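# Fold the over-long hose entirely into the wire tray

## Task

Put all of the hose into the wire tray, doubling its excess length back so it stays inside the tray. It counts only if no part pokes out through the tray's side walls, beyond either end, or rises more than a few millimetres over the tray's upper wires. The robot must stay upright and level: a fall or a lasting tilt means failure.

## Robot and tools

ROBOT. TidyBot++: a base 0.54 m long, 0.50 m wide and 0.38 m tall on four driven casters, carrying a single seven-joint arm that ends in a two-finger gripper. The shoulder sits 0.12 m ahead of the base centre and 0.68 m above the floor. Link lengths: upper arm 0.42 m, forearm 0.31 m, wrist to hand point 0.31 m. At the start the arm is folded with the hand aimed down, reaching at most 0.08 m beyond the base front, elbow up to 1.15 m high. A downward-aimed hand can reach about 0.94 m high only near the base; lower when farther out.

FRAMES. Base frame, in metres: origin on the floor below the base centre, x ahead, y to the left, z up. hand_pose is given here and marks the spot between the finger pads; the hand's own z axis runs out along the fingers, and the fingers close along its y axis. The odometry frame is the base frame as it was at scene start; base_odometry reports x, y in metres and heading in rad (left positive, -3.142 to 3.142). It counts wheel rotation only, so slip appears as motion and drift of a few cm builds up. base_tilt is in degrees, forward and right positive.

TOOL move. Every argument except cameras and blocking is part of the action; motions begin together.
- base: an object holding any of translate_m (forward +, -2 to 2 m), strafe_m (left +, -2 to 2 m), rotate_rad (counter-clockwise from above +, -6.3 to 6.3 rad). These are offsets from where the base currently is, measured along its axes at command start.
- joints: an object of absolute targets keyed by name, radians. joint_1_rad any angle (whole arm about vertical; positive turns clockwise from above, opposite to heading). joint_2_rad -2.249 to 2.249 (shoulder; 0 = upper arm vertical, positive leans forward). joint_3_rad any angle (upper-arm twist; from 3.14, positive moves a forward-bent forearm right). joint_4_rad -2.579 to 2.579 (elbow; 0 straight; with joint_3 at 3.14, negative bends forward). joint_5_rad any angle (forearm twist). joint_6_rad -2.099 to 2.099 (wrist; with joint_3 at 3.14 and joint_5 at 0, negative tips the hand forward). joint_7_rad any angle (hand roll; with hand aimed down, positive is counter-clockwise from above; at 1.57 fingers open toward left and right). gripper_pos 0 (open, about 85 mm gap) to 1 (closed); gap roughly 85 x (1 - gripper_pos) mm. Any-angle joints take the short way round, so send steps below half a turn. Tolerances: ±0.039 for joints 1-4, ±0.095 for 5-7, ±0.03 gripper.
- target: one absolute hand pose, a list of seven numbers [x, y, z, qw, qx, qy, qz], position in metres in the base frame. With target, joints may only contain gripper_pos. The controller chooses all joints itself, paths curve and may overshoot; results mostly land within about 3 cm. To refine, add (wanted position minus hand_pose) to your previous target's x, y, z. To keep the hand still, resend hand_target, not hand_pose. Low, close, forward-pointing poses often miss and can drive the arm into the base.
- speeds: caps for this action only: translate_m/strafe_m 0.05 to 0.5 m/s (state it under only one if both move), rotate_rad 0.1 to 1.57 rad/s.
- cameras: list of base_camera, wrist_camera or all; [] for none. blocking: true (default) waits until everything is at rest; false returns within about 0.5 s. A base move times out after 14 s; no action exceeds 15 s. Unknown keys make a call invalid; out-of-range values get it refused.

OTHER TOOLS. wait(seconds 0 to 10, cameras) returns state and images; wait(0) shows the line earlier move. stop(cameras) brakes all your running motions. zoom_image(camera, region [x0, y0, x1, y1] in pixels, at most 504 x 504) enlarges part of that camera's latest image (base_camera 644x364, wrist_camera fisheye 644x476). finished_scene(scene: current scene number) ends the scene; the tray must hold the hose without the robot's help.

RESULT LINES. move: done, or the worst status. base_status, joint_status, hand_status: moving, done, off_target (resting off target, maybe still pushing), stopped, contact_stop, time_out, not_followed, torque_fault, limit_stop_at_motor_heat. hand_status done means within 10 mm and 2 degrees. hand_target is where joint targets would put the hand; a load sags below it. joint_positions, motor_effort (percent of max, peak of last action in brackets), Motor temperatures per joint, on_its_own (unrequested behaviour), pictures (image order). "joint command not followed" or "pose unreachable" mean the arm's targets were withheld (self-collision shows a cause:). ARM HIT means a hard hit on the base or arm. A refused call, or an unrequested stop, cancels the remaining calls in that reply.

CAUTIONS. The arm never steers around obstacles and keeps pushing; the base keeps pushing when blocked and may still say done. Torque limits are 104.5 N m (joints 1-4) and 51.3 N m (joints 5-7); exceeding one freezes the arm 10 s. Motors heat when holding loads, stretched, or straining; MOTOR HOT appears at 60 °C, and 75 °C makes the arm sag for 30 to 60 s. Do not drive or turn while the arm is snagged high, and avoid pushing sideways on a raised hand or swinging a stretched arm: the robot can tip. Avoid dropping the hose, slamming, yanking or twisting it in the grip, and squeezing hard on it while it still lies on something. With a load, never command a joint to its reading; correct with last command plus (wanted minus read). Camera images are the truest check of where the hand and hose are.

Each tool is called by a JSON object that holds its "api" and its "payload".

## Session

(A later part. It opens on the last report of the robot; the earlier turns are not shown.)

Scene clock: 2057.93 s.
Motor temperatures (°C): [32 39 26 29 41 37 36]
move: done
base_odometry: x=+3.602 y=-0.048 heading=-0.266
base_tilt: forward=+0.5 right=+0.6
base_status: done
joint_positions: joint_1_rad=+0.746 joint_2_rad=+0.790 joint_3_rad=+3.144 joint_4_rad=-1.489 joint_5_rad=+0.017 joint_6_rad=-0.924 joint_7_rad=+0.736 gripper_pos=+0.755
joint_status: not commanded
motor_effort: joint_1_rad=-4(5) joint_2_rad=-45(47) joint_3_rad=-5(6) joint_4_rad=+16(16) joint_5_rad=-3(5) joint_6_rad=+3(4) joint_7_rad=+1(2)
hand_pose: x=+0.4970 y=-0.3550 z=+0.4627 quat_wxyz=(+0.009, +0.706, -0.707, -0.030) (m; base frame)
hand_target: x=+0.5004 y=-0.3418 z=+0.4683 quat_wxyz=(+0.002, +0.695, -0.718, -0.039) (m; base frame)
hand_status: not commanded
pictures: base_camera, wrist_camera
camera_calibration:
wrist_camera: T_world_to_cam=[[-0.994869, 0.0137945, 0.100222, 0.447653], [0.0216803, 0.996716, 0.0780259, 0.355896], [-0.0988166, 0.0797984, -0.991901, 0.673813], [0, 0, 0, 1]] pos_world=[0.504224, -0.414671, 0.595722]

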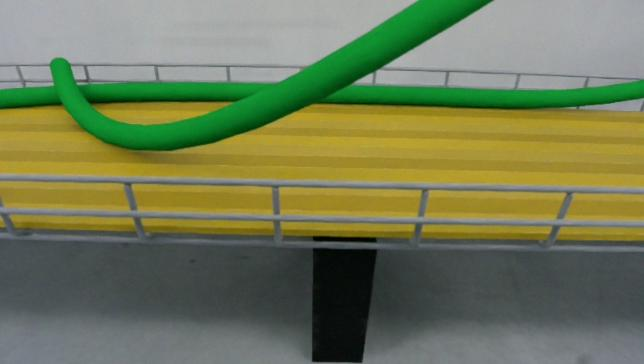

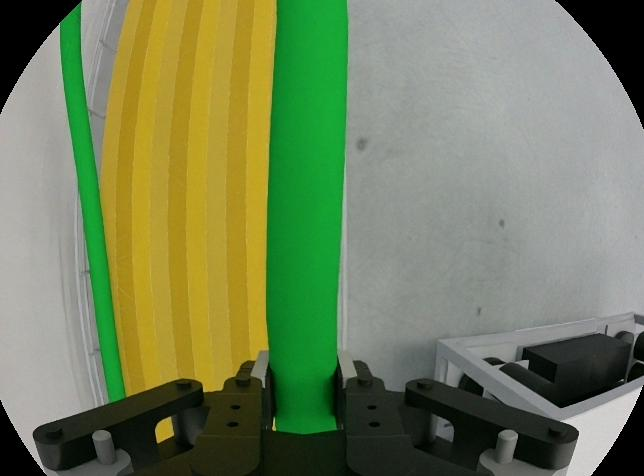

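{"api": "move", "payload": {"joints": {"joint_2_rad": 1.075, "joint_4_rad": -1.585, "joint_6_rad": -0.46, "joint_1_rad": 0.745, "joint_7_rad": 0.70}, "cameras": ["base_camera","wrist_camera"]}}

{"api": "move", "payload": {"joints": {"joint_2_rad": 1.29, "joint_4_rad": -1.46, "joint_6_rad": -0.34}, "cameras": ["base_camera","wrist_camera"]}}

Scene clock: 2072.83 s.
Motor temperatures (°C): [32 39 26 29 41 37 36]
move: done
base_odometry: x=+3.602 y=-0.048 heading=-0.266
base_tilt: forward=+0.6 right=+0.6
base_status: not commanded
joint_positions: joint_1_rad=+0.750 joint_2_rad=+1.090 joint_3_rad=+3.144 joint_4_rad=-1.592 joint_5_rad=+0.017 joint_6_rad=-0.539 joint_7_rad=+0.733 gripper_pos=+0.755
joint_status: all done
motor_effort: joint_1_rad=-3(6) joint_2_rad=-47(52) joint_3_rad=-4(5) joint_4_rad=+12(16) joint_5_rad=+0(3) joint_6_rad=+4(4) joint_7_rad=+2(3)
hand_pose: x=+0.4742 y=-0.3341 z=+0.2841 quat_wxyz=(+0.007, +0.706, -0.707, -0.040) (m; base frame)
hand_target: x=+0.5046 y=-0.3525 z=+0.2922 quat_wxyz=(-0.001, +0.691, -0.723, +0.011) (m; base frame)
hand_status: not commanded
pictures: base_camera, wrist_camera
camera_calibration:
wrist_camera: T_world_to_cam=[[-0.993741, 0.0134055, 0.110905, 0.438804], [0.0238793, 0.995318, 0.0936581, 0.343542], [-0.10913, 0.0957201, -0.989408, 0.502198], [0, 0, 0, 1]] pos_world=[0.482659, -0.395886, 0.416038]

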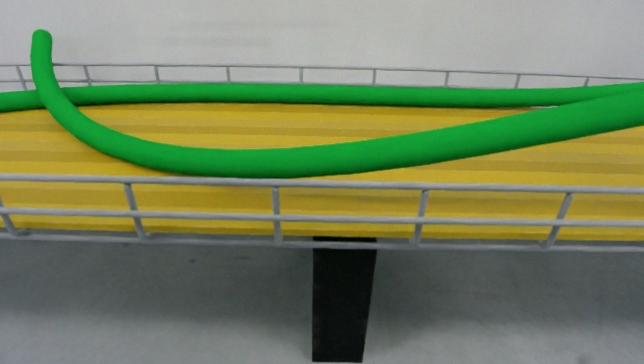

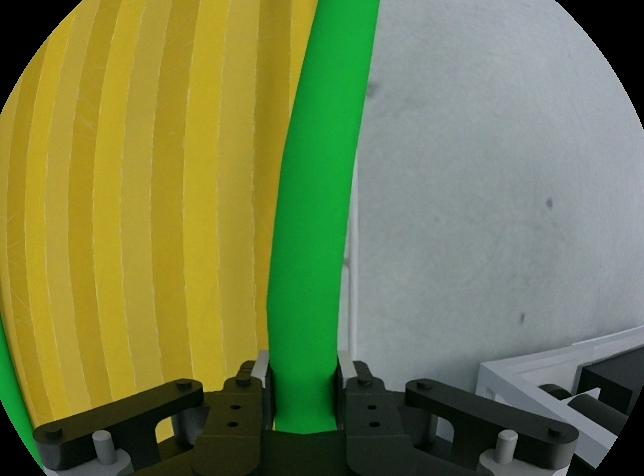

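Scene clock: 2074.30 s.
Motor temperatures (°C): [32 39 26 29 41 37 36]
move: off_target
base_odometry: x=+3.602 y=-0.048 heading=-0.266
base_tilt: forward=+0.6 right=+0.6
base_status: not commanded
joint_positions: joint_1_rad=+0.750 joint_2_rad=+1.287 joint_3_rad=+3.144 joint_4_rad=-1.501 joint_5_rad=+0.017 joint_6_rad=-0.412 joint_7_rad=+0.733 gripper_pos=+0.755
joint_status: joint_4_rad off_target (ended at -1.501, target -1.460); the others done
motor_effort: joint_1_rad=-3(5) joint_2_rad=-46(49) joint_3_rad=-2(5) joint_4_rad=+11(12) joint_5_rad=+1(1) joint_6_rad=+5(5) joint_7_rad=+1(2)
hand_pose: x=+0.4797 y=-0.3388 z=+0.1940 quat_wxyz=(+0.005, +0.706, -0.707, -0.029) (m; base frame)
hand_target: x=+0.5177 y=-0.3646 z=+0.1970 quat_wxyz=(-0.002, +0.691, -0.722, +0.026) (m; base frame)
hand_status: not commanded
pictures: base_camera, wrist_camera
camera_calibration:
wrist_camera: T_world_to_cam=[[-0.99552, 0.0140919, 0.0934913, 0.458848], [0.0216572, 0.996527, 0.0804059, 0.360663], [-0.0920335, 0.0820705, -0.992368, 0.401825], [0, 0, 0, 1]] pos_world=[0.485963, -0.398854, 0.326861]

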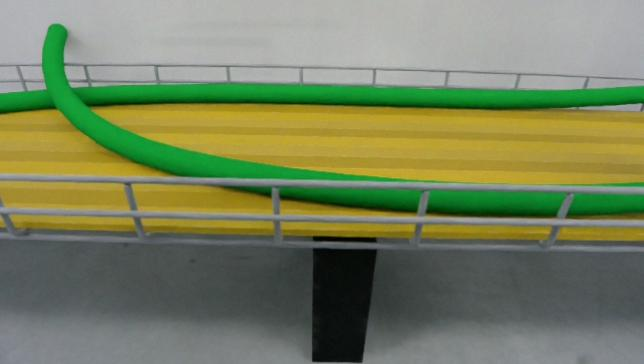

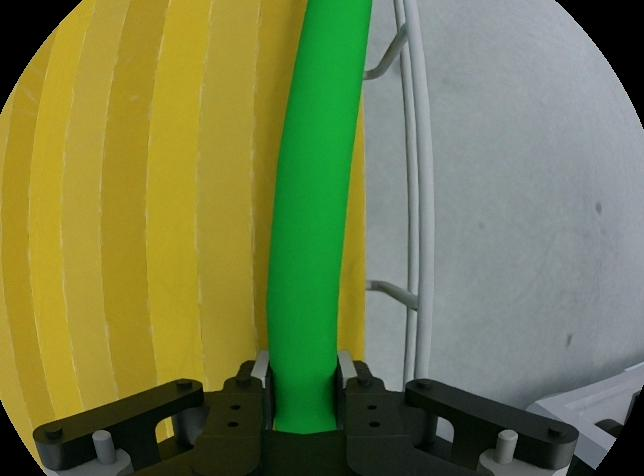

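{"api": "move", "payload": {"joints": {"joint_1_rad": 0.735, "joint_2_rad": 1.325, "joint_4_rad": -1.445, "joint_6_rad": -0.28}, "cameras": []}}

{"api": "move", "payload": {"joints": {"gripper_pos": 0.55}, "cameras": ["base_camera","wrist_camera"]}}

Scene clock: 2084.20 s.
Motor temperatures (°C): [32 39 26 29 41 37 36]
move: off_target
base_odometry: x=+3.602 y=-0.048 heading=-0.266
base_tilt: forward=+0.5 right=+0.5
base_status: not commanded
joint_positions: joint_1_rad=+0.750 joint_2_rad=+1.288 joint_3_rad=+3.144 joint_4_rad=-1.501 joint_5_rad=+0.017 joint_6_rad=-0.406 joint_7_rad=+0.733 gripper_pos=+0.755
joint_status: joint_4_rad off_target (ended at -1.501, target -1.445); joint_6_rad off_target (ended at -0.406, target -0.280); the others done
motor_effort: joint_1_rad=-2(4) joint_2_rad=-40(46) joint_3_rad=-1(2) joint_4_rad=+16(16) joint_5_rad=+1(1) joint_6_rad=+12(12) joint_7_rad=+1(2)
hand_pose: x=+0.4807 y=-0.3396 z=+0.1933 quat_wxyz=(+0.005, +0.706, -0.707, -0.026) (m; base frame)
hand_target: x=+0.5291 y=-0.3676 z=+0.1813 quat_wxyz=(-0.004, +0.694, -0.719, +0.046) (m; base frame)
hand_status: not commanded
pictures: none
No camera images: "cameras" was empty.

Scene clock: 2084.93 s.
Motor temperatures (°C): [32 39 26 29 41 37 36]
move: done
base_odometry: x=+3.602 y=-0.048 heading=-0.266
base_tilt: forward=+0.5 right=+0.6
base_status: not commanded
joint_positions: joint_1_rad=+0.749 joint_2_rad=+1.295 joint_3_rad=+3.144 joint_4_rad=-1.483 joint_5_rad=+0.017 joint_6_rad=-0.353 joint_7_rad=+0.733 gripper_pos=+0.550
joint_status: all done
motor_effort: joint_1_rad=-2(3) joint_2_rad=-42(43) joint_3_rad=-2(2) joint_4_rad=+11(16) joint_5_rad=+0(1) joint_6_rad=+6(12) joint_7_rad=+1(2)
hand_pose: x=+0.4986 y=-0.3556 z=+0.1914 quat_wxyz=(+0.004, +0.707, -0.707, +0.006) (m; base frame)
hand_target: x=+0.5291 y=-0.3676 z=+0.1813 quat_wxyz=(-0.004, +0.694, -0.719, +0.046) (m; base frame)
hand_status: not commanded
pictures: base_camera, wrist_camera
camera_calibration:
wrist_camera: T_world_to_cam=[[-0.99899, 0.0160755, 0.0419631, 0.490443], [0.0175599, 0.999224, 0.0352485, 0.38883], [-0.0413639, 0.0359498, -0.998497, 0.36186], [0, 0, 0, 1]] pos_world=[0.498088, -0.409421, 0.32703]

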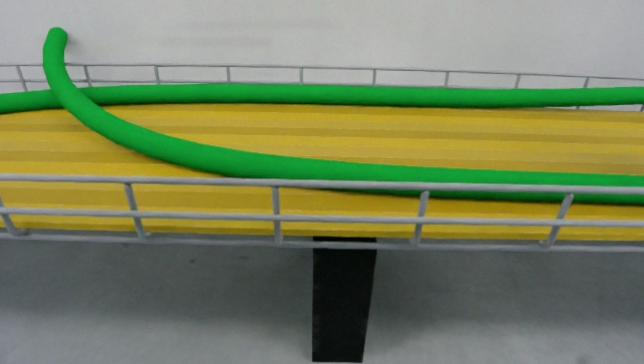

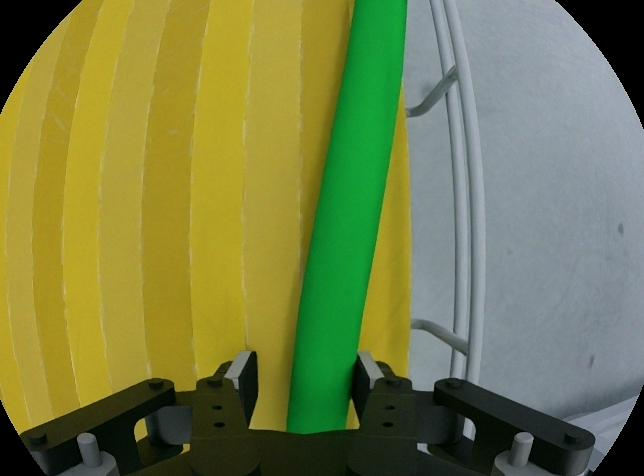

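{"api": "move", "payload": {"joints": {"gripper_pos": 0.3}, "cameras": ["base_camera","wrist_camera"]}}

Scene clock: 2087.23 s.
Motor temperatures (°C): [32 39 26 29 41 37 36]
move: done
base_odometry: x=+3.602 y=-0.048 heading=-0.266
base_tilt: forward=+0.6 right=+0.6
base_status: not commanded
joint_positions: joint_1_rad=+0.746 joint_2_rad=+1.303 joint_3_rad=+3.144 joint_4_rad=-1.474 joint_5_rad=+0.017 joint_6_rad=-0.335 joint_7_rad=+0.733 gripper_pos=+0.300
joint_status: all done
motor_effort: joint_1_rad=+0(1) joint_2_rad=-44(45) joint_3_rad=+0(3) joint_4_rad=+8(11) joint_5_rad=+0(1) joint_6_rad=+3(5) joint_7_rad=+1(1)
hand_pose: x=+0.5047 y=-0.3585 z=+0.1880 quat_wxyz=(+0.003, +0.708, -0.706, +0.014) (m; base frame)
hand_target: x=+0.5291 y=-0.3676 z=+0.1813 quat_wxyz=(-0.004, +0.694, -0.719, +0.046) (m; base frame)
hand_status: not commanded
pictures: base_camera, wrist_camera
camera_calibration:
wrist_camera: T_world_to_cam=[[-0.999504, 0.0126597, 0.0288379, 0.498171], [0.0133476, 0.999628, 0.0237876, 0.396135], [-0.028526, 0.0241608, -0.999301, 0.348325], [0, 0, 0, 1]] pos_world=[0.502573, -0.41071, 0.324292]

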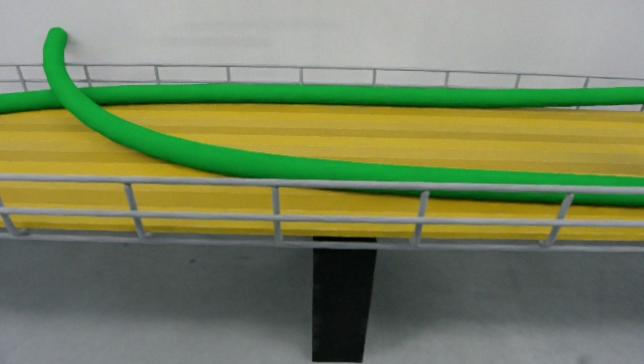

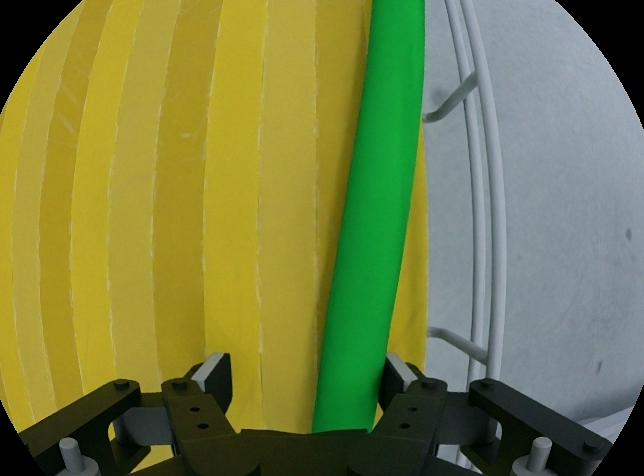

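{"api": "move", "payload": {"joints": {"joint_7_rad": 0.6, "gripper_pos": 0.2}, "cameras": ["wrist_camera"]}}

{"api": "move", "payload": {"joints": {"joint_2_rad": 1.055, "joint_4_rad": -1.57, "joint_6_rad": -0.55}, "cameras": ["base_camera","wrist_camera"]}}

Scene clock: 2094.97 s.
Motor temperatures (°C): [32 39 26 29 41 37 36]
move: done
base_odometry: x=+3.602 y=-0.048 heading=-0.266
base_tilt: forward=+0.6 right=+0.7
base_status: not commanded
joint_positions: joint_1_rad=+0.746 joint_2_rad=+1.304 joint_3_rad=+3.144 joint_4_rad=-1.471 joint_5_rad=+0.017 joint_6_rad=-0.332 joint_7_rad=+0.625 gripper_pos=+0.200
joint_status: all done
motor_effort: joint_1_rad=-2(3) joint_2_rad=-43(46) joint_3_rad=-3(3) joint_4_rad=+7(8) joint_5_rad=+0(1) joint_6_rad=+2(3) joint_7_rad=+0(1)
hand_pose: x=+0.5064 y=-0.3604 z=+0.1879 quat_wxyz=(+0.002, +0.669, -0.743, +0.018) (m; base frame)
hand_target: x=+0.5291 y=-0.3676 z=+0.1813 quat_wxyz=(-0.006, +0.657, -0.752, +0.045) (m; base frame)
hand_status: not commanded
pictures: wrist_camera
camera_calibration:
wrist_camera: T_world_to_cam=[[-0.992457, 0.120659, 0.0217022, 0.536629], [0.121129, 0.992397, 0.0218239, 0.34125], [-0.0189039, 0.0242881, -0.999526, 0.343486], [0, 0, 0, 1]] pos_world=[0.497739, -0.411748, 0.32423]

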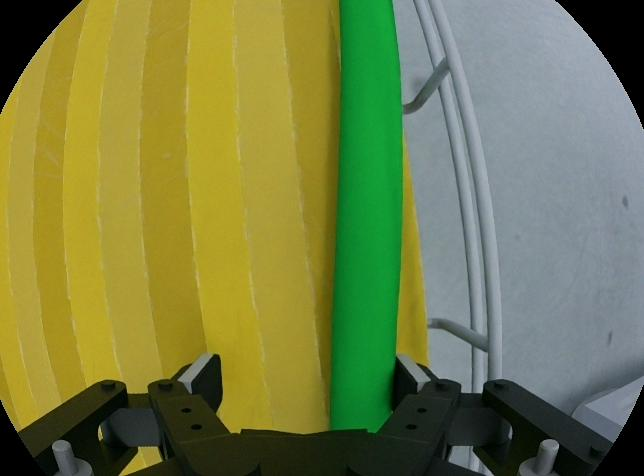

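Scene clock: 2096.60 s.
Motor temperatures (°C): [32 39 26 29 41 37 36]
move: done
base_odometry: x=+3.602 y=-0.048 heading=-0.266
base_tilt: forward=+0.5 right=+0.5
base_status: not commanded
joint_positions: joint_1_rad=+0.744 joint_2_rad=+1.038 joint_3_rad=+3.144 joint_4_rad=-1.548 joint_5_rad=+0.017 joint_6_rad=-0.498 joint_7_rad=+0.625 gripper_pos=+0.200
joint_status: all done
motor_effort: joint_1_rad=+0(2) joint_2_rad=-43(50) joint_3_rad=+0(2) joint_4_rad=+9(10) joint_5_rad=+0(0) joint_6_rad=+1(4) joint_7_rad=+1(1)
hand_pose: x=+0.5192 y=-0.3722 z=+0.3178 quat_wxyz=(+0.002, +0.668, -0.743, +0.030) (m; base frame)
hand_target: x=+0.4995 y=-0.3409 z=+0.3049 quat_wxyz=(+0.001, +0.658, -0.753, -0.017) (m; base frame)
hand_status: not commanded
pictures: base_camera, wrist_camera
camera_calibration:
wrist_camera: T_world_to_cam=[[-0.992601, 0.121368, 0.00353213, 0.554035], [0.121387, 0.992587, 0.00600878, 0.353489], [-0.00277667, 0.00639308, -0.999976, 0.458968], [0, 0, 0, 1]] pos_world=[0.508301, -0.421044, 0.454876]

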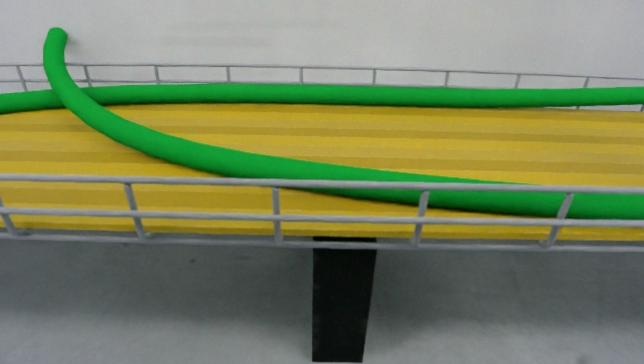

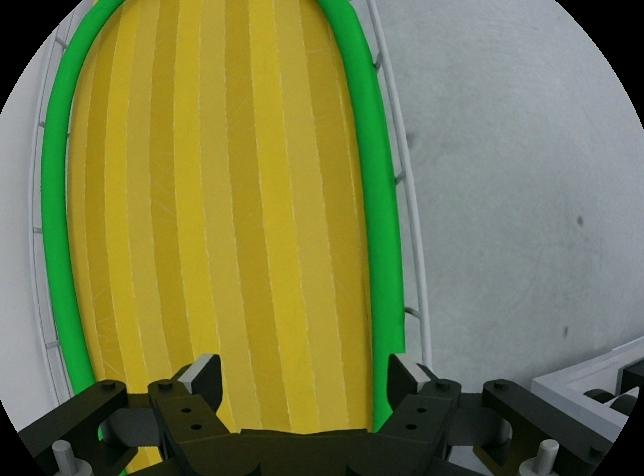

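{"api": "move", "payload": {"joints": {"joint_1_rad": 0.95, "joint_2_rad": 0.2, "joint_4_rad": -1.4, "joint_6_rad": -1.35, "joint_7_rad": 2.52}, "cameras": ["base_camera","wrist_camera"]}}

Scene clock: 2102.93 s.
Motor temperatures (°C): [32 39 26 29 41 37 36]
move: done
base_odometry: x=+3.602 y=-0.048 heading=-0.266
base_tilt: forward=+0.5 right=+0.6
base_status: not commanded
joint_positions: joint_1_rad=+0.935 joint_2_rad=+0.187 joint_3_rad=+3.144 joint_4_rad=-1.415 joint_5_rad=+0.017 joint_6_rad=-1.295 joint_7_rad=+2.473 gripper_pos=+0.200
joint_status: all done
motor_effort: joint_1_rad=-1(2) joint_2_rad=-27(47) joint_3_rad=+0(1) joint_4_rad=+18(18) joint_5_rad=+0(0) joint_6_rad=+3(4) joint_7_rad=+0(2)
hand_pose: x=+0.3931 y=-0.3792 z=+0.7836 quat_wxyz=(+0.102, +0.992, -0.016, +0.067) (m; base frame)
hand_target: x=+0.3865 y=-0.3706 z=+0.7794 quat_wxyz=(+0.078, +0.995, +0.000, +0.056) (m; base frame)
hand_status: not commanded
pictures: base_camera, wrist_camera
camera_calibration:
wrist_camera: T_world_to_cam=[[-0.0653274, -0.968022, 0.242209, -0.536556], [-0.994722, 0.0439264, -0.0927332, 0.529334], [0.0791284, -0.246989, -0.965782, 0.769387], [0, 0, 0, 1]] pos_world=[0.430608, -0.35262, 0.922106]

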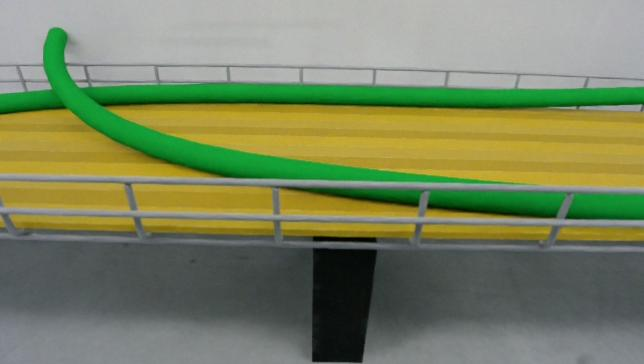

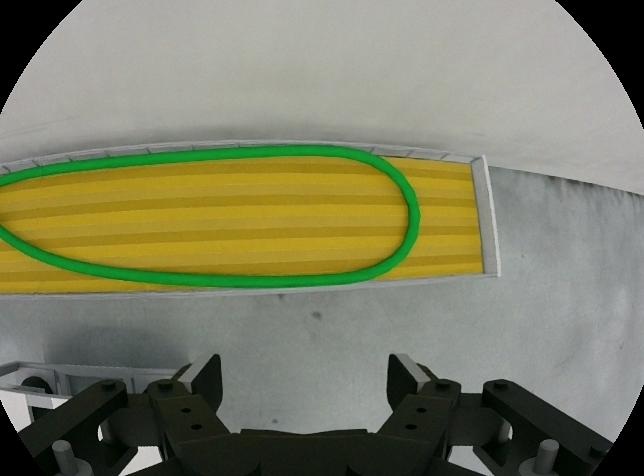

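{"api": "zoom_image", "payload": {"camera": "wrist_camera", "region": [250, 130, 520, 320]}}

{"api": "move", "payload": {"joints": {"joint_1_rad": -0.9, "joint_6_rad": -1.3, "joint_7_rad": 0.67}, "cameras": ["wrist_camera"]}}

Scaled by 1.867.

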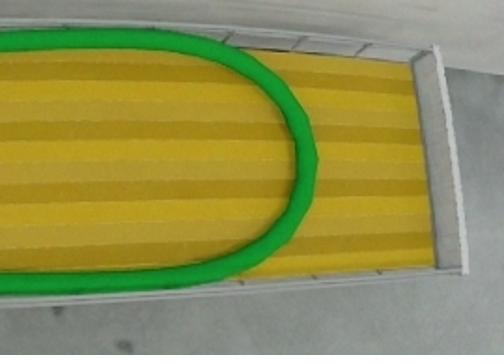

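Scene clock: 2108.90 s.
Motor temperatures (°C): [32 39 26 29 41 37 36]
move: done
base_odometry: x=+3.602 y=-0.048 heading=-0.266
base_tilt: forward=+0.6 right=+0.5
base_status: not commanded
joint_positions: joint_1_rad=-0.888 joint_2_rad=+0.187 joint_3_rad=+3.144 joint_4_rad=-1.415 joint_5_rad=+0.017 joint_6_rad=-1.297 joint_7_rad=+0.716 gripper_pos=+0.200
joint_status: all done
motor_effort: joint_1_rad=+0(3) joint_2_rad=-26(28) joint_3_rad=+1(2) joint_4_rad=+17(18) joint_5_rad=+0(1) joint_6_rad=+3(4) joint_7_rad=+1(2)
hand_pose: x=+0.4179 y=+0.3595 z=+0.7835 quat_wxyz=(-0.087, +0.992, +0.016, +0.085) (m; base frame)
hand_target: x=+0.4110 y=+0.3712 z=+0.7828 quat_wxyz=(-0.095, +0.993, +0.000, +0.075) (m; base frame)
hand_status: not commanded
pictures: wrist_camera
camera_calibration:
wrist_camera: T_world_to_cam=[[0.0251958, -0.991288, -0.129281, 0.441758], [-0.992596, -0.00943579, -0.121098, 0.562051], [0.118823, 0.131375, -0.984186, 0.811604], [0, 0, 0, 1]] pos_world=[0.450322, 0.336589, 0.923943]

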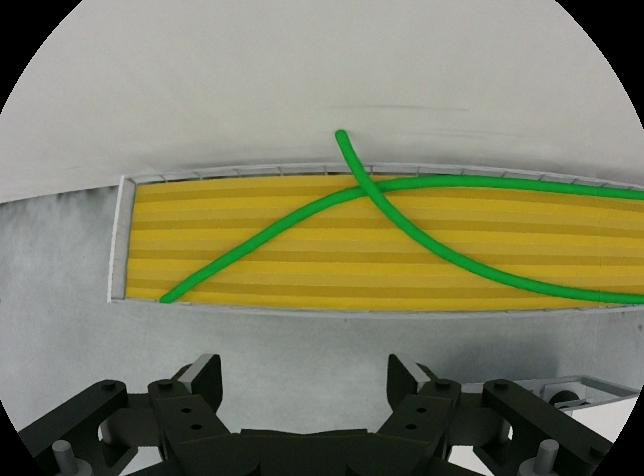

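{"api": "zoom_image", "payload": {"camera": "wrist_camera", "region": [90, 110, 450, 340]}}

Scaled by 1.400.

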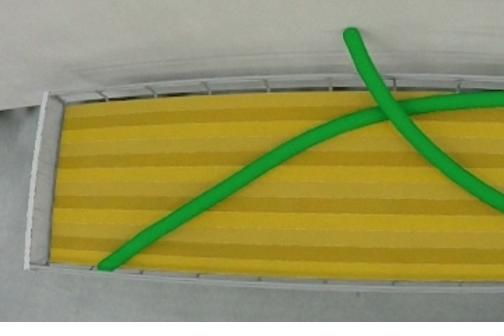

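{"api": "move", "payload": {"joints": {"joint_1_rad": -0.505, "joint_2_rad": 1.09, "joint_4_rad": -1.29, "joint_6_rad": -0.68, "joint_7_rad": -1.41, "gripper_pos": 0.3}, "cameras": ["base_camera","wrist_camera"]}}

Scene clock: 2170.27 s.
Motor temperatures (°C): [32 38 26 29 41 37 36]
move: done
base_odometry: x=+3.602 y=-0.048 heading=-0.266
base_tilt: forward=+0.5 right=+0.5
base_status: not commanded
joint_positions: joint_1_rad=-0.515 joint_2_rad=+1.071 joint_3_rad=+3.144 joint_4_rad=-1.308 joint_5_rad=+0.017 joint_6_rad=-0.732 joint_7_rad=-1.363 gripper_pos=+0.300
joint_status: all done
motor_effort: joint_1_rad=-1(3) joint_2_rad=-46(49) joint_3_rad=+0(2) joint_4_rad=+11(18) joint_5_rad=+0(1) joint_6_rad=+1(3) joint_7_rad=+0(1)
hand_pose: x=+0.6397 y=+0.2902 z=+0.3453 quat_wxyz=(-0.016, +0.358, -0.933, +0.004) (m; base frame)
hand_target: x=+0.6564 y=+0.2997 z=+0.3387 quat_wxyz=(-0.040, +0.327, -0.944, -0.008) (m; base frame)
hand_status: not commanded
pictures: base_camera, wrist_camera
camera_calibration:
wrist_camera: T_world_to_cam=[[-0.658933, 0.751776, 0.0253195, 0.189276], [0.751117, 0.655802, 0.075808, -0.647997], [0.040386, 0.0689703, -0.996801, 0.43568], [0, 0, 0, 1]] pos_world=[0.593846, 0.252616, 0.478617]

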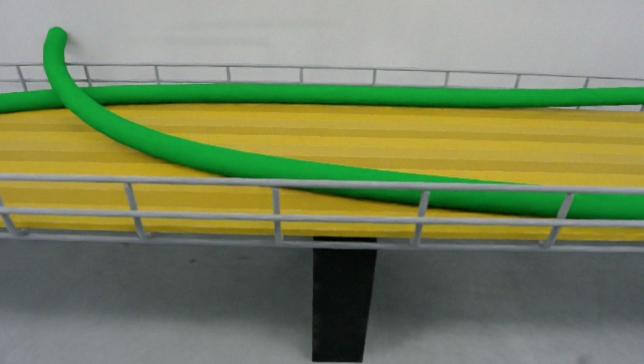

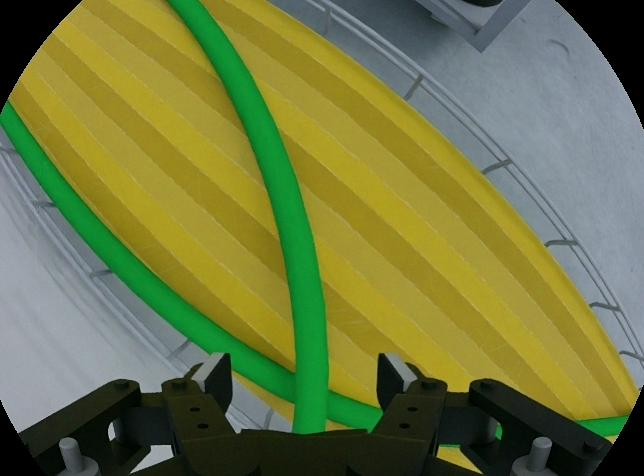

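{"api": "move", "payload": {"joints": {"joint_2_rad": 1.39, "joint_4_rad": -1.11, "joint_6_rad": -0.58}, "cameras": ["wrist_camera"]}}

{"api": "move", "payload": {"joints": {"gripper_pos": 0.85}, "cameras": ["wrist_camera"]}}

Scene clock: 2187.70 s.
Motor temperatures (°C): [32 38 26 29 41 37 36]
move: done
base_odometry: x=+3.602 y=-0.048 heading=-0.266
base_tilt: forward=+0.6 right=+0.5
base_status: not commanded
joint_positions: joint_1_rad=-0.515 joint_2_rad=+1.369 joint_3_rad=+3.144 joint_4_rad=-1.127 joint_5_rad=+0.017 joint_6_rad=-0.631 joint_7_rad=-1.366 gripper_pos=+0.300
joint_status: all done
motor_effort: joint_1_rad=-1(1) joint_2_rad=-47(52) joint_3_rad=+1(1) joint_4_rad=+10(12) joint_5_rad=+0(1) joint_6_rad=+0(1) joint_7_rad=+1(1)
hand_pose: x=+0.6478 y=+0.2952 z=+0.2036 quat_wxyz=(-0.008, +0.358, -0.934, +0.005) (m; base frame)
hand_target: x=+0.6615 y=+0.3026 z=+0.1949 quat_wxyz=(-0.030, +0.327, -0.945, -0.006) (m; base frame)
hand_status: not commanded
pictures: wrist_camera
camera_calibration:
wrist_camera: T_world_to_cam=[[-0.657953, 0.75247, 0.0297815, 0.192677], [0.752631, 0.655732, 0.0596794, -0.644329], [0.0253783, 0.0616807, -0.997773, 0.305901], [0, 0, 0, 1]] pos_world=[0.603951, 0.258656, 0.337935]

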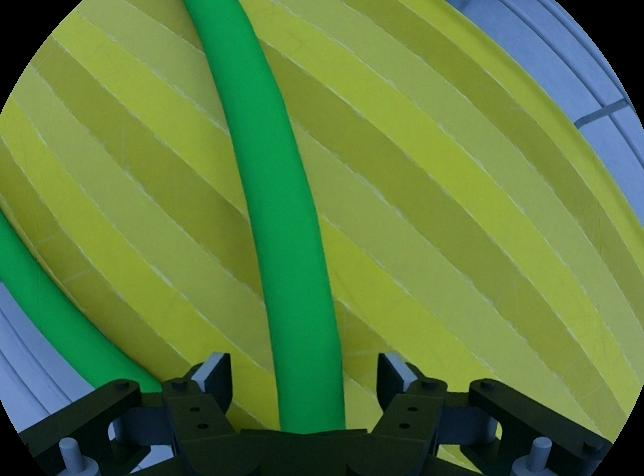

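Scene clock: 2188.53 s.
Motor temperatures (°C): [32 38 26 29 41 37 36]
move: off_target
base_odometry: x=+3.602 y=-0.048 heading=-0.266
base_tilt: forward=+0.6 right=+0.5
base_status: not commanded
joint_positions: joint_1_rad=-0.515 joint_2_rad=+1.369 joint_3_rad=+3.144 joint_4_rad=-1.127 joint_5_rad=+0.017 joint_6_rad=-0.631 joint_7_rad=-1.366 gripper_pos=+0.753
joint_status: gripper_pos off_target (ended at +0.753, target +0.850)
motor_effort: joint_1_rad=+1(3) joint_2_rad=-48(50) joint_3_rad=+1(2) joint_4_rad=+11(12) joint_5_rad=+0(1) joint_6_rad=+1(3) joint_7_rad=+0(1)
hand_pose: x=+0.6477 y=+0.2952 z=+0.2035 quat_wxyz=(-0.008, +0.358, -0.934, +0.005) (m; base frame)
hand_target: x=+0.6615 y=+0.3026 z=+0.1949 quat_wxyz=(-0.030, +0.327, -0.945, -0.006) (m; base frame)
hand_status: not commanded
pictures: wrist_camera
camera_calibration:
wrist_camera: T_world_to_cam=[[-0.657925, 0.752493, 0.0298178, 0.192613], [0.752661, 0.655714, 0.0595079, -0.644223], [0.0252273, 0.0615944, -0.997782, 0.305924], [0, 0, 0, 1]] pos_world=[0.603889, 0.258642, 0.337838]

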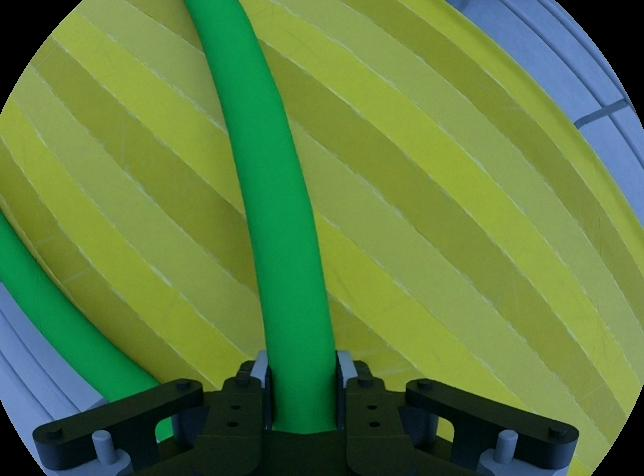

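{"api": "move", "payload": {"joints": {"joint_2_rad": 1.20, "joint_4_rad": -1.20, "joint_6_rad": -0.80, "gripper_pos": 0.85}, "cameras": ["base_camera","wrist_camera"]}}

{"api": "move", "payload": {"joints": {"joint_1_rad": -0.65, "joint_2_rad": 1.08, "joint_4_rad": -1.67, "joint_6_rad": -0.34, "joint_7_rad": -0.60, "gripper_pos": 0.85}, "cameras": ["base_camera","wrist_camera"]}}

Scene clock: 2205.57 s.
Motor temperatures (°C): [32 38 26 29 41 37 36]
move: off_target
base_odometry: x=+3.602 y=-0.048 heading=-0.266
base_tilt: forward=+0.6 right=+0.6
base_status: not commanded
joint_positions: joint_1_rad=-0.512 joint_2_rad=+1.201 joint_3_rad=+3.144 joint_4_rad=-1.191 joint_5_rad=+0.017 joint_6_rad=-0.768 joint_7_rad=-1.366 gripper_pos=+0.753
joint_status: gripper_pos off_target (ended at +0.753, target +0.850); the others done
motor_effort: joint_1_rad=-2(2) joint_2_rad=-51(56) joint_3_rad=-1(2) joint_4_rad=+13(15) joint_5_rad=-1(1) joint_6_rad=+2(4) joint_7_rad=+0(0)
hand_pose: x=+0.6448 y=+0.2910 z=+0.2927 quat_wxyz=(+0.008, +0.356, -0.934, +0.008) (m; base frame)
hand_target: x=+0.6310 y=+0.2857 z=+0.2917 quat_wxyz=(+0.029, +0.327, -0.945, +0.004) (m; base frame)
hand_status: not commanded
pictures: base_camera, wrist_camera
camera_calibration:
wrist_camera: T_world_to_cam=[[-0.653457, 0.756171, 0.0346194, 0.185812], [0.756962, 0.652852, 0.0281479, -0.637325], [-0.00131675, 0.044599, -0.999004, 0.417641], [0, 0, 0, 1]] pos_world=[0.604401, 0.256947, 0.428732]

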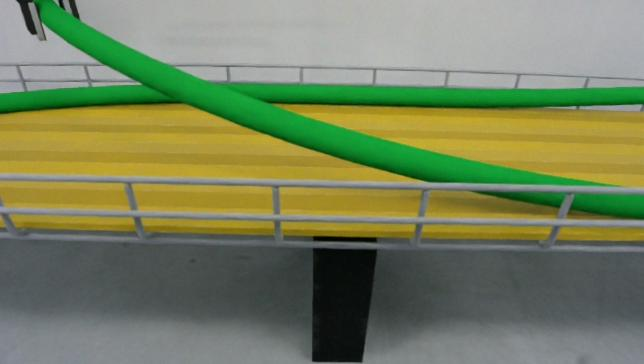

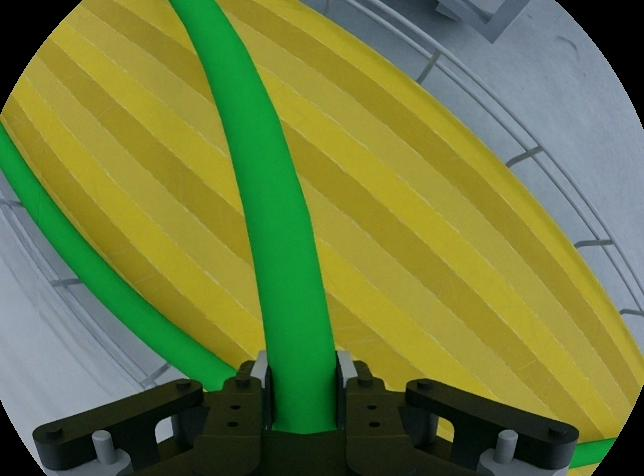

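Scene clock: 2207.60 s.
Motor temperatures (°C): [32 38 26 29 41 37 36]
move: off_target
base_odometry: x=+3.602 y=-0.048 heading=-0.266
base_tilt: forward=+0.6 right=+0.6
base_status: not commanded
joint_positions: joint_1_rad=-0.647 joint_2_rad=+1.069 joint_3_rad=+3.140 joint_4_rad=-1.635 joint_5_rad=+0.017 joint_6_rad=-0.383 joint_7_rad=-0.655 gripper_pos=+0.753
joint_status: gripper_pos off_target (ended at +0.753, target +0.850); the others done
motor_effort: joint_1_rad=+1(5) joint_2_rad=-41(51) joint_3_rad=+3(4) joint_4_rad=+5(15) joint_5_rad=+2(3) joint_6_rad=-1(2) joint_7_rad=+2(3)
hand_pose: x=+0.5329 y=+0.3129 z=+0.2884 quat_wxyz=(-0.026, +0.710, -0.704, +0.006) (m; base frame)
hand_target: x=+0.5213 y=+0.3087 z=+0.2787 quat_wxyz=(-0.026, +0.725, -0.689, +0.003) (m; base frame)
hand_status: not commanded
pictures: base_camera, wrist_camera
camera_calibration:
wrist_camera: T_world_to_cam=[[-0.999981, 0.00609837, -0.00111711, 0.525945], [0.0059934, 0.996972, 0.0775322, -0.288537], [0.00158655, 0.077524, -0.996989, 0.399779], [0, 0, 0, 1]] pos_world=[0.52703, 0.253464, 0.421534]

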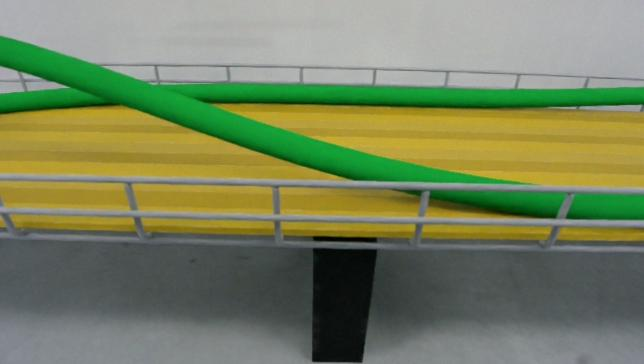

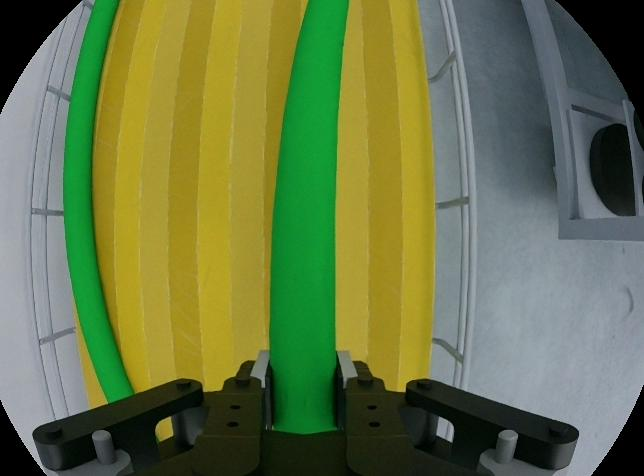

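{"api": "move", "payload": {"joints": {"joint_1_rad": -0.675, "joint_2_rad": 1.285, "joint_4_rad": -1.54, "joint_6_rad": -0.26, "joint_7_rad": -0.54, "gripper_pos": 0.85}, "cameras": ["base_camera","wrist_camera"]}}

Scene clock: 2217.03 s.
Motor temperatures (°C): [32 38 26 29 41 37 36]
move: off_target
base_odometry: x=+3.602 y=-0.048 heading=-0.266
base_tilt: forward=+0.6 right=+0.5
base_status: not commanded
joint_positions: joint_1_rad=-0.673 joint_2_rad=+1.261 joint_3_rad=+3.140 joint_4_rad=-1.552 joint_5_rad=+0.017 joint_6_rad=-0.303 joint_7_rad=-0.594 gripper_pos=+0.753
joint_status: gripper_pos off_target (ended at +0.753, target +0.850); the others done
motor_effort: joint_1_rad=+0(3) joint_2_rad=-42(44) joint_3_rad=+2(4) joint_4_rad=+4(6) joint_5_rad=+2(3) joint_6_rad=+0(2) joint_7_rad=+2(2)
hand_pose: x=+0.5174 y=+0.3183 z=+0.2012 quat_wxyz=(-0.012, +0.740, -0.673, +0.004) (m; base frame)
hand_target: x=+0.5228 y=+0.3263 z=+0.1909 quat_wxyz=(-0.028, +0.753, -0.657, +0.004) (m; base frame)
hand_status: not commanded
pictures: base_camera, wrist_camera
camera_calibration:
wrist_camera: T_world_to_cam=[[-0.996495, -0.0806633, 0.0221536, 0.531411], [-0.0792249, 0.995077, 0.0595377, -0.238728], [-0.026847, 0.057574, -0.99798, 0.333695], [0, 0, 0, 1]] pos_world=[0.519594, 0.261206, 0.335461]

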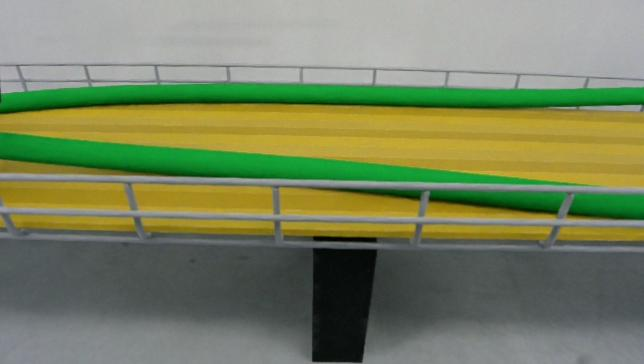

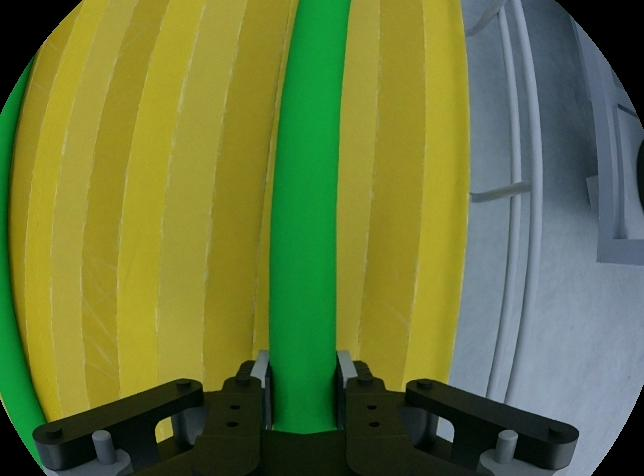

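{"api": "move", "payload": {"joints": {"joint_2_rad": 1.31, "joint_4_rad": -1.53, "gripper_pos": 0.85}, "cameras": []}}

{"api": "move", "payload": {"joints": {"gripper_pos": 0.5}, "cameras": ["base_camera","wrist_camera"]}}

Scene clock: 2222.40 s.
Motor temperatures (°C): [32 38 26 29 41 37 36]
move: off_target
base_odometry: x=+3.602 y=-0.048 heading=-0.266
base_tilt: forward=+0.6 right=+0.6
base_status: not commanded
joint_positions: joint_1_rad=-0.673 joint_2_rad=+1.278 joint_3_rad=+3.140 joint_4_rad=-1.540 joint_5_rad=+0.017 joint_6_rad=-0.301 joint_7_rad=-0.593 gripper_pos=+0.753
joint_status: gripper_pos off_target (ended at +0.753, target +0.850); the others done
motor_effort: joint_1_rad=+1(2) joint_2_rad=-41(42) joint_3_rad=+3(3) joint_4_rad=+3(5) joint_5_rad=+2(2) joint_6_rad=-1(1) joint_7_rad=+2(2)
hand_pose: x=+0.5178 y=+0.3187 z=+0.1943 quat_wxyz=(-0.011, +0.740, -0.672, +0.004) (m; base frame)
hand_target: x=+0.5179 y=+0.3223 z=+0.1791 quat_wxyz=(-0.021, +0.753, -0.658, +0.003) (m; base frame)
hand_status: not commanded
pictures: none
No camera images: "cameras" was empty.

Scene clock: 2223.13 s.
Motor temperatures (°C): [32 38 26 29 41 37 36]
move: done
base_odometry: x=+3.602 y=-0.048 heading=-0.266
base_tilt: forward=+0.6 right=+0.6
base_status: not commanded
joint_positions: joint_1_rad=-0.673 joint_2_rad=+1.285 joint_3_rad=+3.140 joint_4_rad=-1.539 joint_5_rad=+0.017 joint_6_rad=-0.301 joint_7_rad=-0.583 gripper_pos=+0.500
joint_status: all done
motor_effort: joint_1_rad=+0(2) joint_2_rad=-40(43) joint_3_rad=-1(3) joint_4_rad=+4(6) joint_5_rad=+0(2) joint_6_rad=+0(1) joint_7_rad=+0(2)
hand_pose: x=+0.5153 y=+0.3163 z=+0.1907 quat_wxyz=(-0.008, +0.744, -0.669, +0.003) (m; base frame)
hand_target: x=+0.5179 y=+0.3223 z=+0.1791 quat_wxyz=(-0.021, +0.753, -0.658, +0.003) (m; base frame)
hand_status: not commanded
pictures: base_camera, wrist_camera
camera_calibration:
wrist_camera: T_world_to_cam=[[-0.995363, -0.0918351, 0.0286292, 0.531136], [-0.0901763, 0.994425, 0.0546628, -0.229563], [-0.0334895, 0.0518277, -0.998094, 0.328611], [0, 0, 0, 1]] pos_world=[0.518977, 0.260029, 0.325327]

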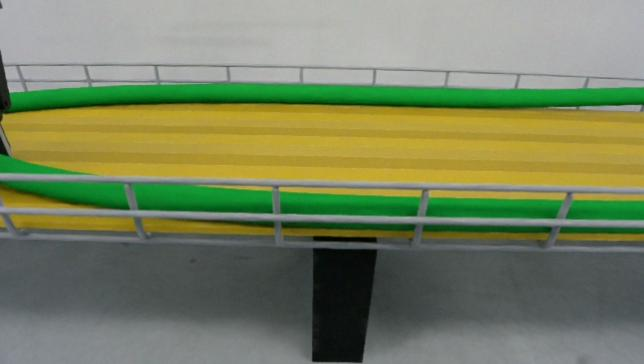

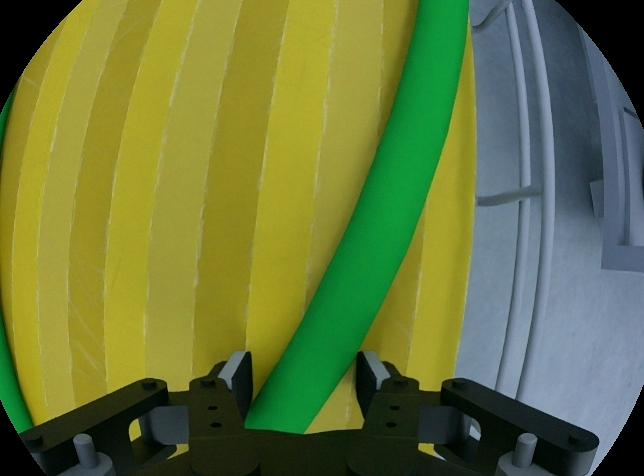

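{"api": "move", "payload": {"joints": {"joint_7_rad": -1.1, "gripper_pos": 0.4}, "cameras": ["base_camera","wrist_camera"]}}

Scene clock: 2228.23 s.
Motor temperatures (°C): [32 38 26 29 41 37 36]
move: done
base_odometry: x=+3.602 y=-0.048 heading=-0.266
base_tilt: forward=+0.6 right=+0.5
base_status: not commanded
joint_positions: joint_1_rad=-0.673 joint_2_rad=+1.285 joint_3_rad=+3.140 joint_4_rad=-1.539 joint_5_rad=+0.017 joint_6_rad=-0.301 joint_7_rad=-1.065 gripper_pos=+0.400
joint_status: all done
motor_effort: joint_1_rad=+0(1) joint_2_rad=-42(43) joint_3_rad=-1(1) joint_4_rad=+5(5) joint_5_rad=+0(0) joint_6_rad=+1(1) joint_7_rad=+0(1)
hand_pose: x=+0.5152 y=+0.3163 z=+0.1906 quat_wxyz=(-0.009, +0.563, -0.827, +0.001) (m; base frame)
hand_target: x=+0.5179 y=+0.3223 z=+0.1791 quat_wxyz=(-0.021, +0.542, -0.840, -0.003) (m; base frame)
hand_status: not commanded
pictures: base_camera, wrist_camera
camera_calibration:
wrist_camera: T_world_to_cam=[[-0.924469, 0.379788, 0.0334263, 0.344454], [0.381182, 0.922464, 0.061325, -0.450875], [-0.00754406, 0.0694346, -0.997558, 0.309483], [0, 0, 0, 1]] pos_world=[0.492637, 0.263608, 0.324864]

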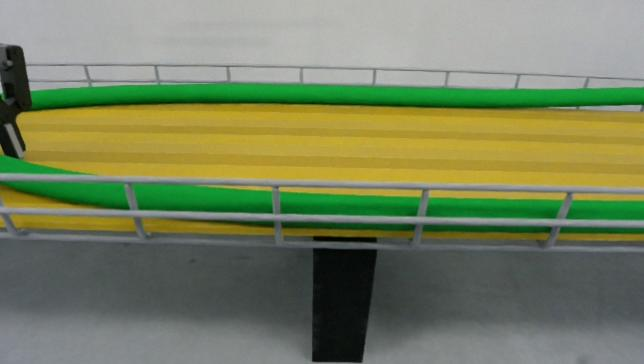

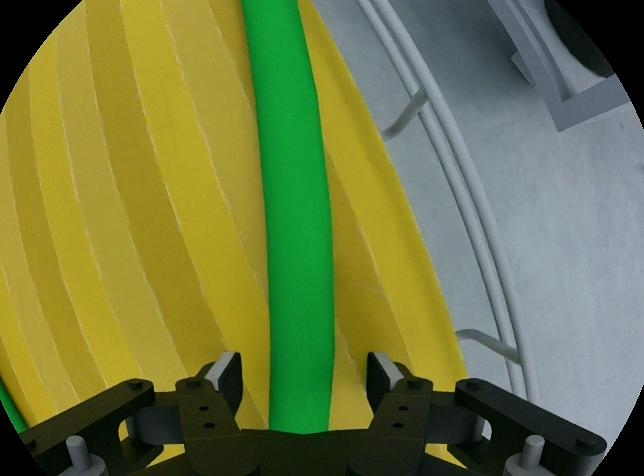

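{"api": "move", "payload": {"joints": {"joint_2_rad": 1.065, "joint_4_rad": -1.63, "joint_6_rad": -0.51, "gripper_pos": 0.25}, "cameras": ["wrist_camera"]}}

{"api": "move", "payload": {"joints": {"joint_1_rad": -0.9, "joint_2_rad": 0.2, "joint_4_rad": -1.4, "joint_6_rad": -1.4, "joint_7_rad": 0.67}, "cameras": ["base_camera","wrist_camera"]}}

Scene clock: 2237.10 s.
Motor temperatures (°C): [32 39 26 29 41 37 36]
move: done
base_odometry: x=+3.602 y=-0.048 heading=-0.266
base_tilt: forward=+0.5 right=+0.5
base_status: not commanded
joint_positions: joint_1_rad=-0.673 joint_2_rad=+1.046 joint_3_rad=+3.140 joint_4_rad=-1.606 joint_5_rad=+0.017 joint_6_rad=-0.458 joint_7_rad=-1.065 gripper_pos=+0.250
joint_status: all done
motor_effort: joint_1_rad=-1(1) joint_2_rad=-42(46) joint_3_rad=+0(1) joint_4_rad=+8(8) joint_5_rad=+0(1) joint_6_rad=+1(1) joint_7_rad=+1(1)
hand_pose: x=+0.5273 y=+0.3249 z=+0.3040 quat_wxyz=(-0.016, +0.562, -0.827, +0.002) (m; base frame)
hand_target: x=+0.4955 y=+0.3043 z=+0.2915 quat_wxyz=(+0.032, +0.542, -0.840, +0.003) (m; base frame)
hand_status: not commanded
pictures: wrist_camera
camera_calibration:
wrist_camera: T_world_to_cam=[[-0.924553, 0.380297, 0.0239752, 0.351331], [0.38101, 0.921677, 0.0730896, -0.473627], [0.00569837, 0.0767101, -0.997037, 0.412553], [0, 0, 0, 1]] pos_world=[0.50293, 0.271275, 0.437524]

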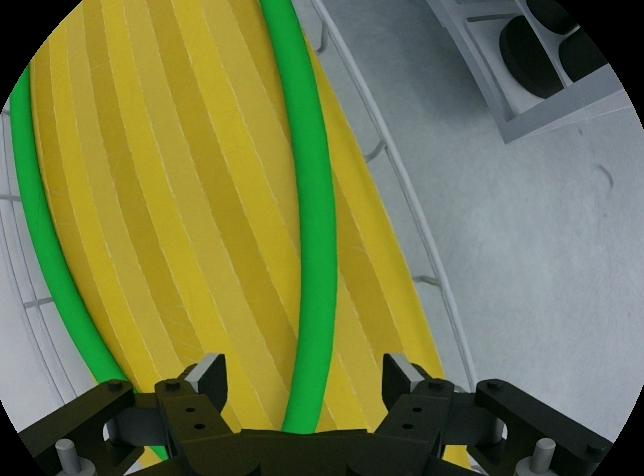

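Scene clock: 2239.83 s.
Motor temperatures (°C): [32 39 26 29 41 37 36]
move: done
base_odometry: x=+3.602 y=-0.048 heading=-0.266
base_tilt: forward=+0.5 right=+0.6
base_status: not commanded
joint_positions: joint_1_rad=-0.884 joint_2_rad=+0.187 joint_3_rad=+3.140 joint_4_rad=-1.415 joint_5_rad=+0.017 joint_6_rad=-1.346 joint_7_rad=+0.624 gripper_pos=+0.250
joint_status: all done
motor_effort: joint_1_rad=-1(3) joint_2_rad=-26(45) joint_3_rad=+0(2) joint_4_rad=+17(18) joint_5_rad=+0(1) joint_6_rad=+2(3) joint_7_rad=+1(2)
hand_pose: x=+0.4083 y=+0.3479 z=+0.7798 quat_wxyz=(-0.072, +0.995, -0.030, +0.065) (m; base frame)
hand_target: x=+0.3920 y=+0.3473 z=+0.7768 quat_wxyz=(-0.056, +0.997, +0.000, +0.044) (m; base frame)
hand_status: not commanded
pictures: base_camera, wrist_camera
camera_calibration:
wrist_camera: T_world_to_cam=[[-0.0699368, -0.992108, -0.10407, 0.449501], [-0.994089, 0.0779989, -0.0755259, 0.486575], [0.0830472, 0.0981726, -0.991698, 0.842638], [0, 0, 0, 1]] pos_world=[0.445157, 0.325278, 0.919171]

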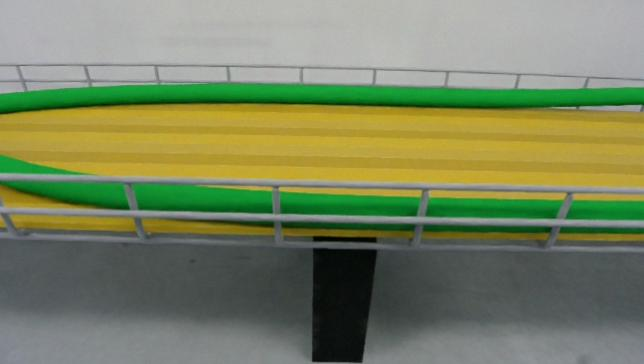

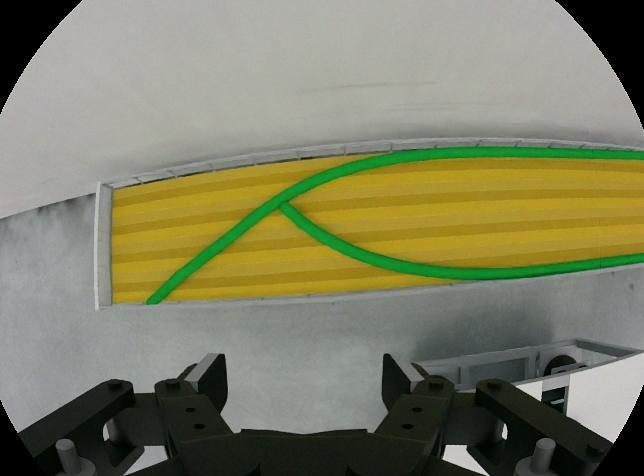

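{"api": "zoom_image", "payload": {"camera": "wrist_camera", "region": [80, 120, 380, 330]}}

{"api": "zoom_image", "payload": {"camera": "wrist_camera", "region": [90, 240, 230, 330]}}

Scaled by 1.680.

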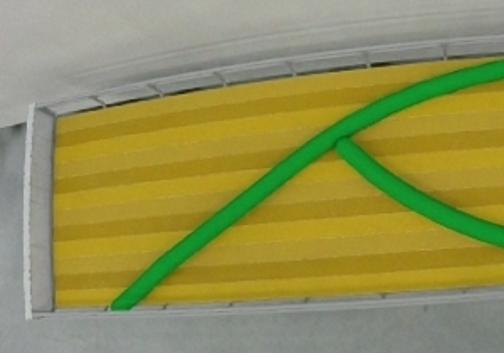

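Scaled by 3.600.

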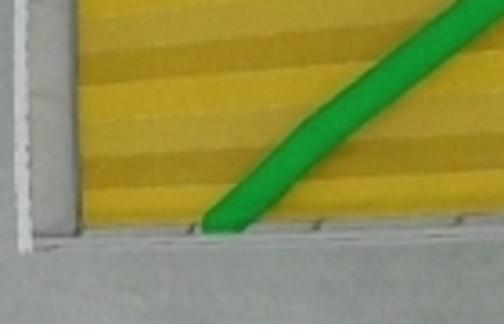

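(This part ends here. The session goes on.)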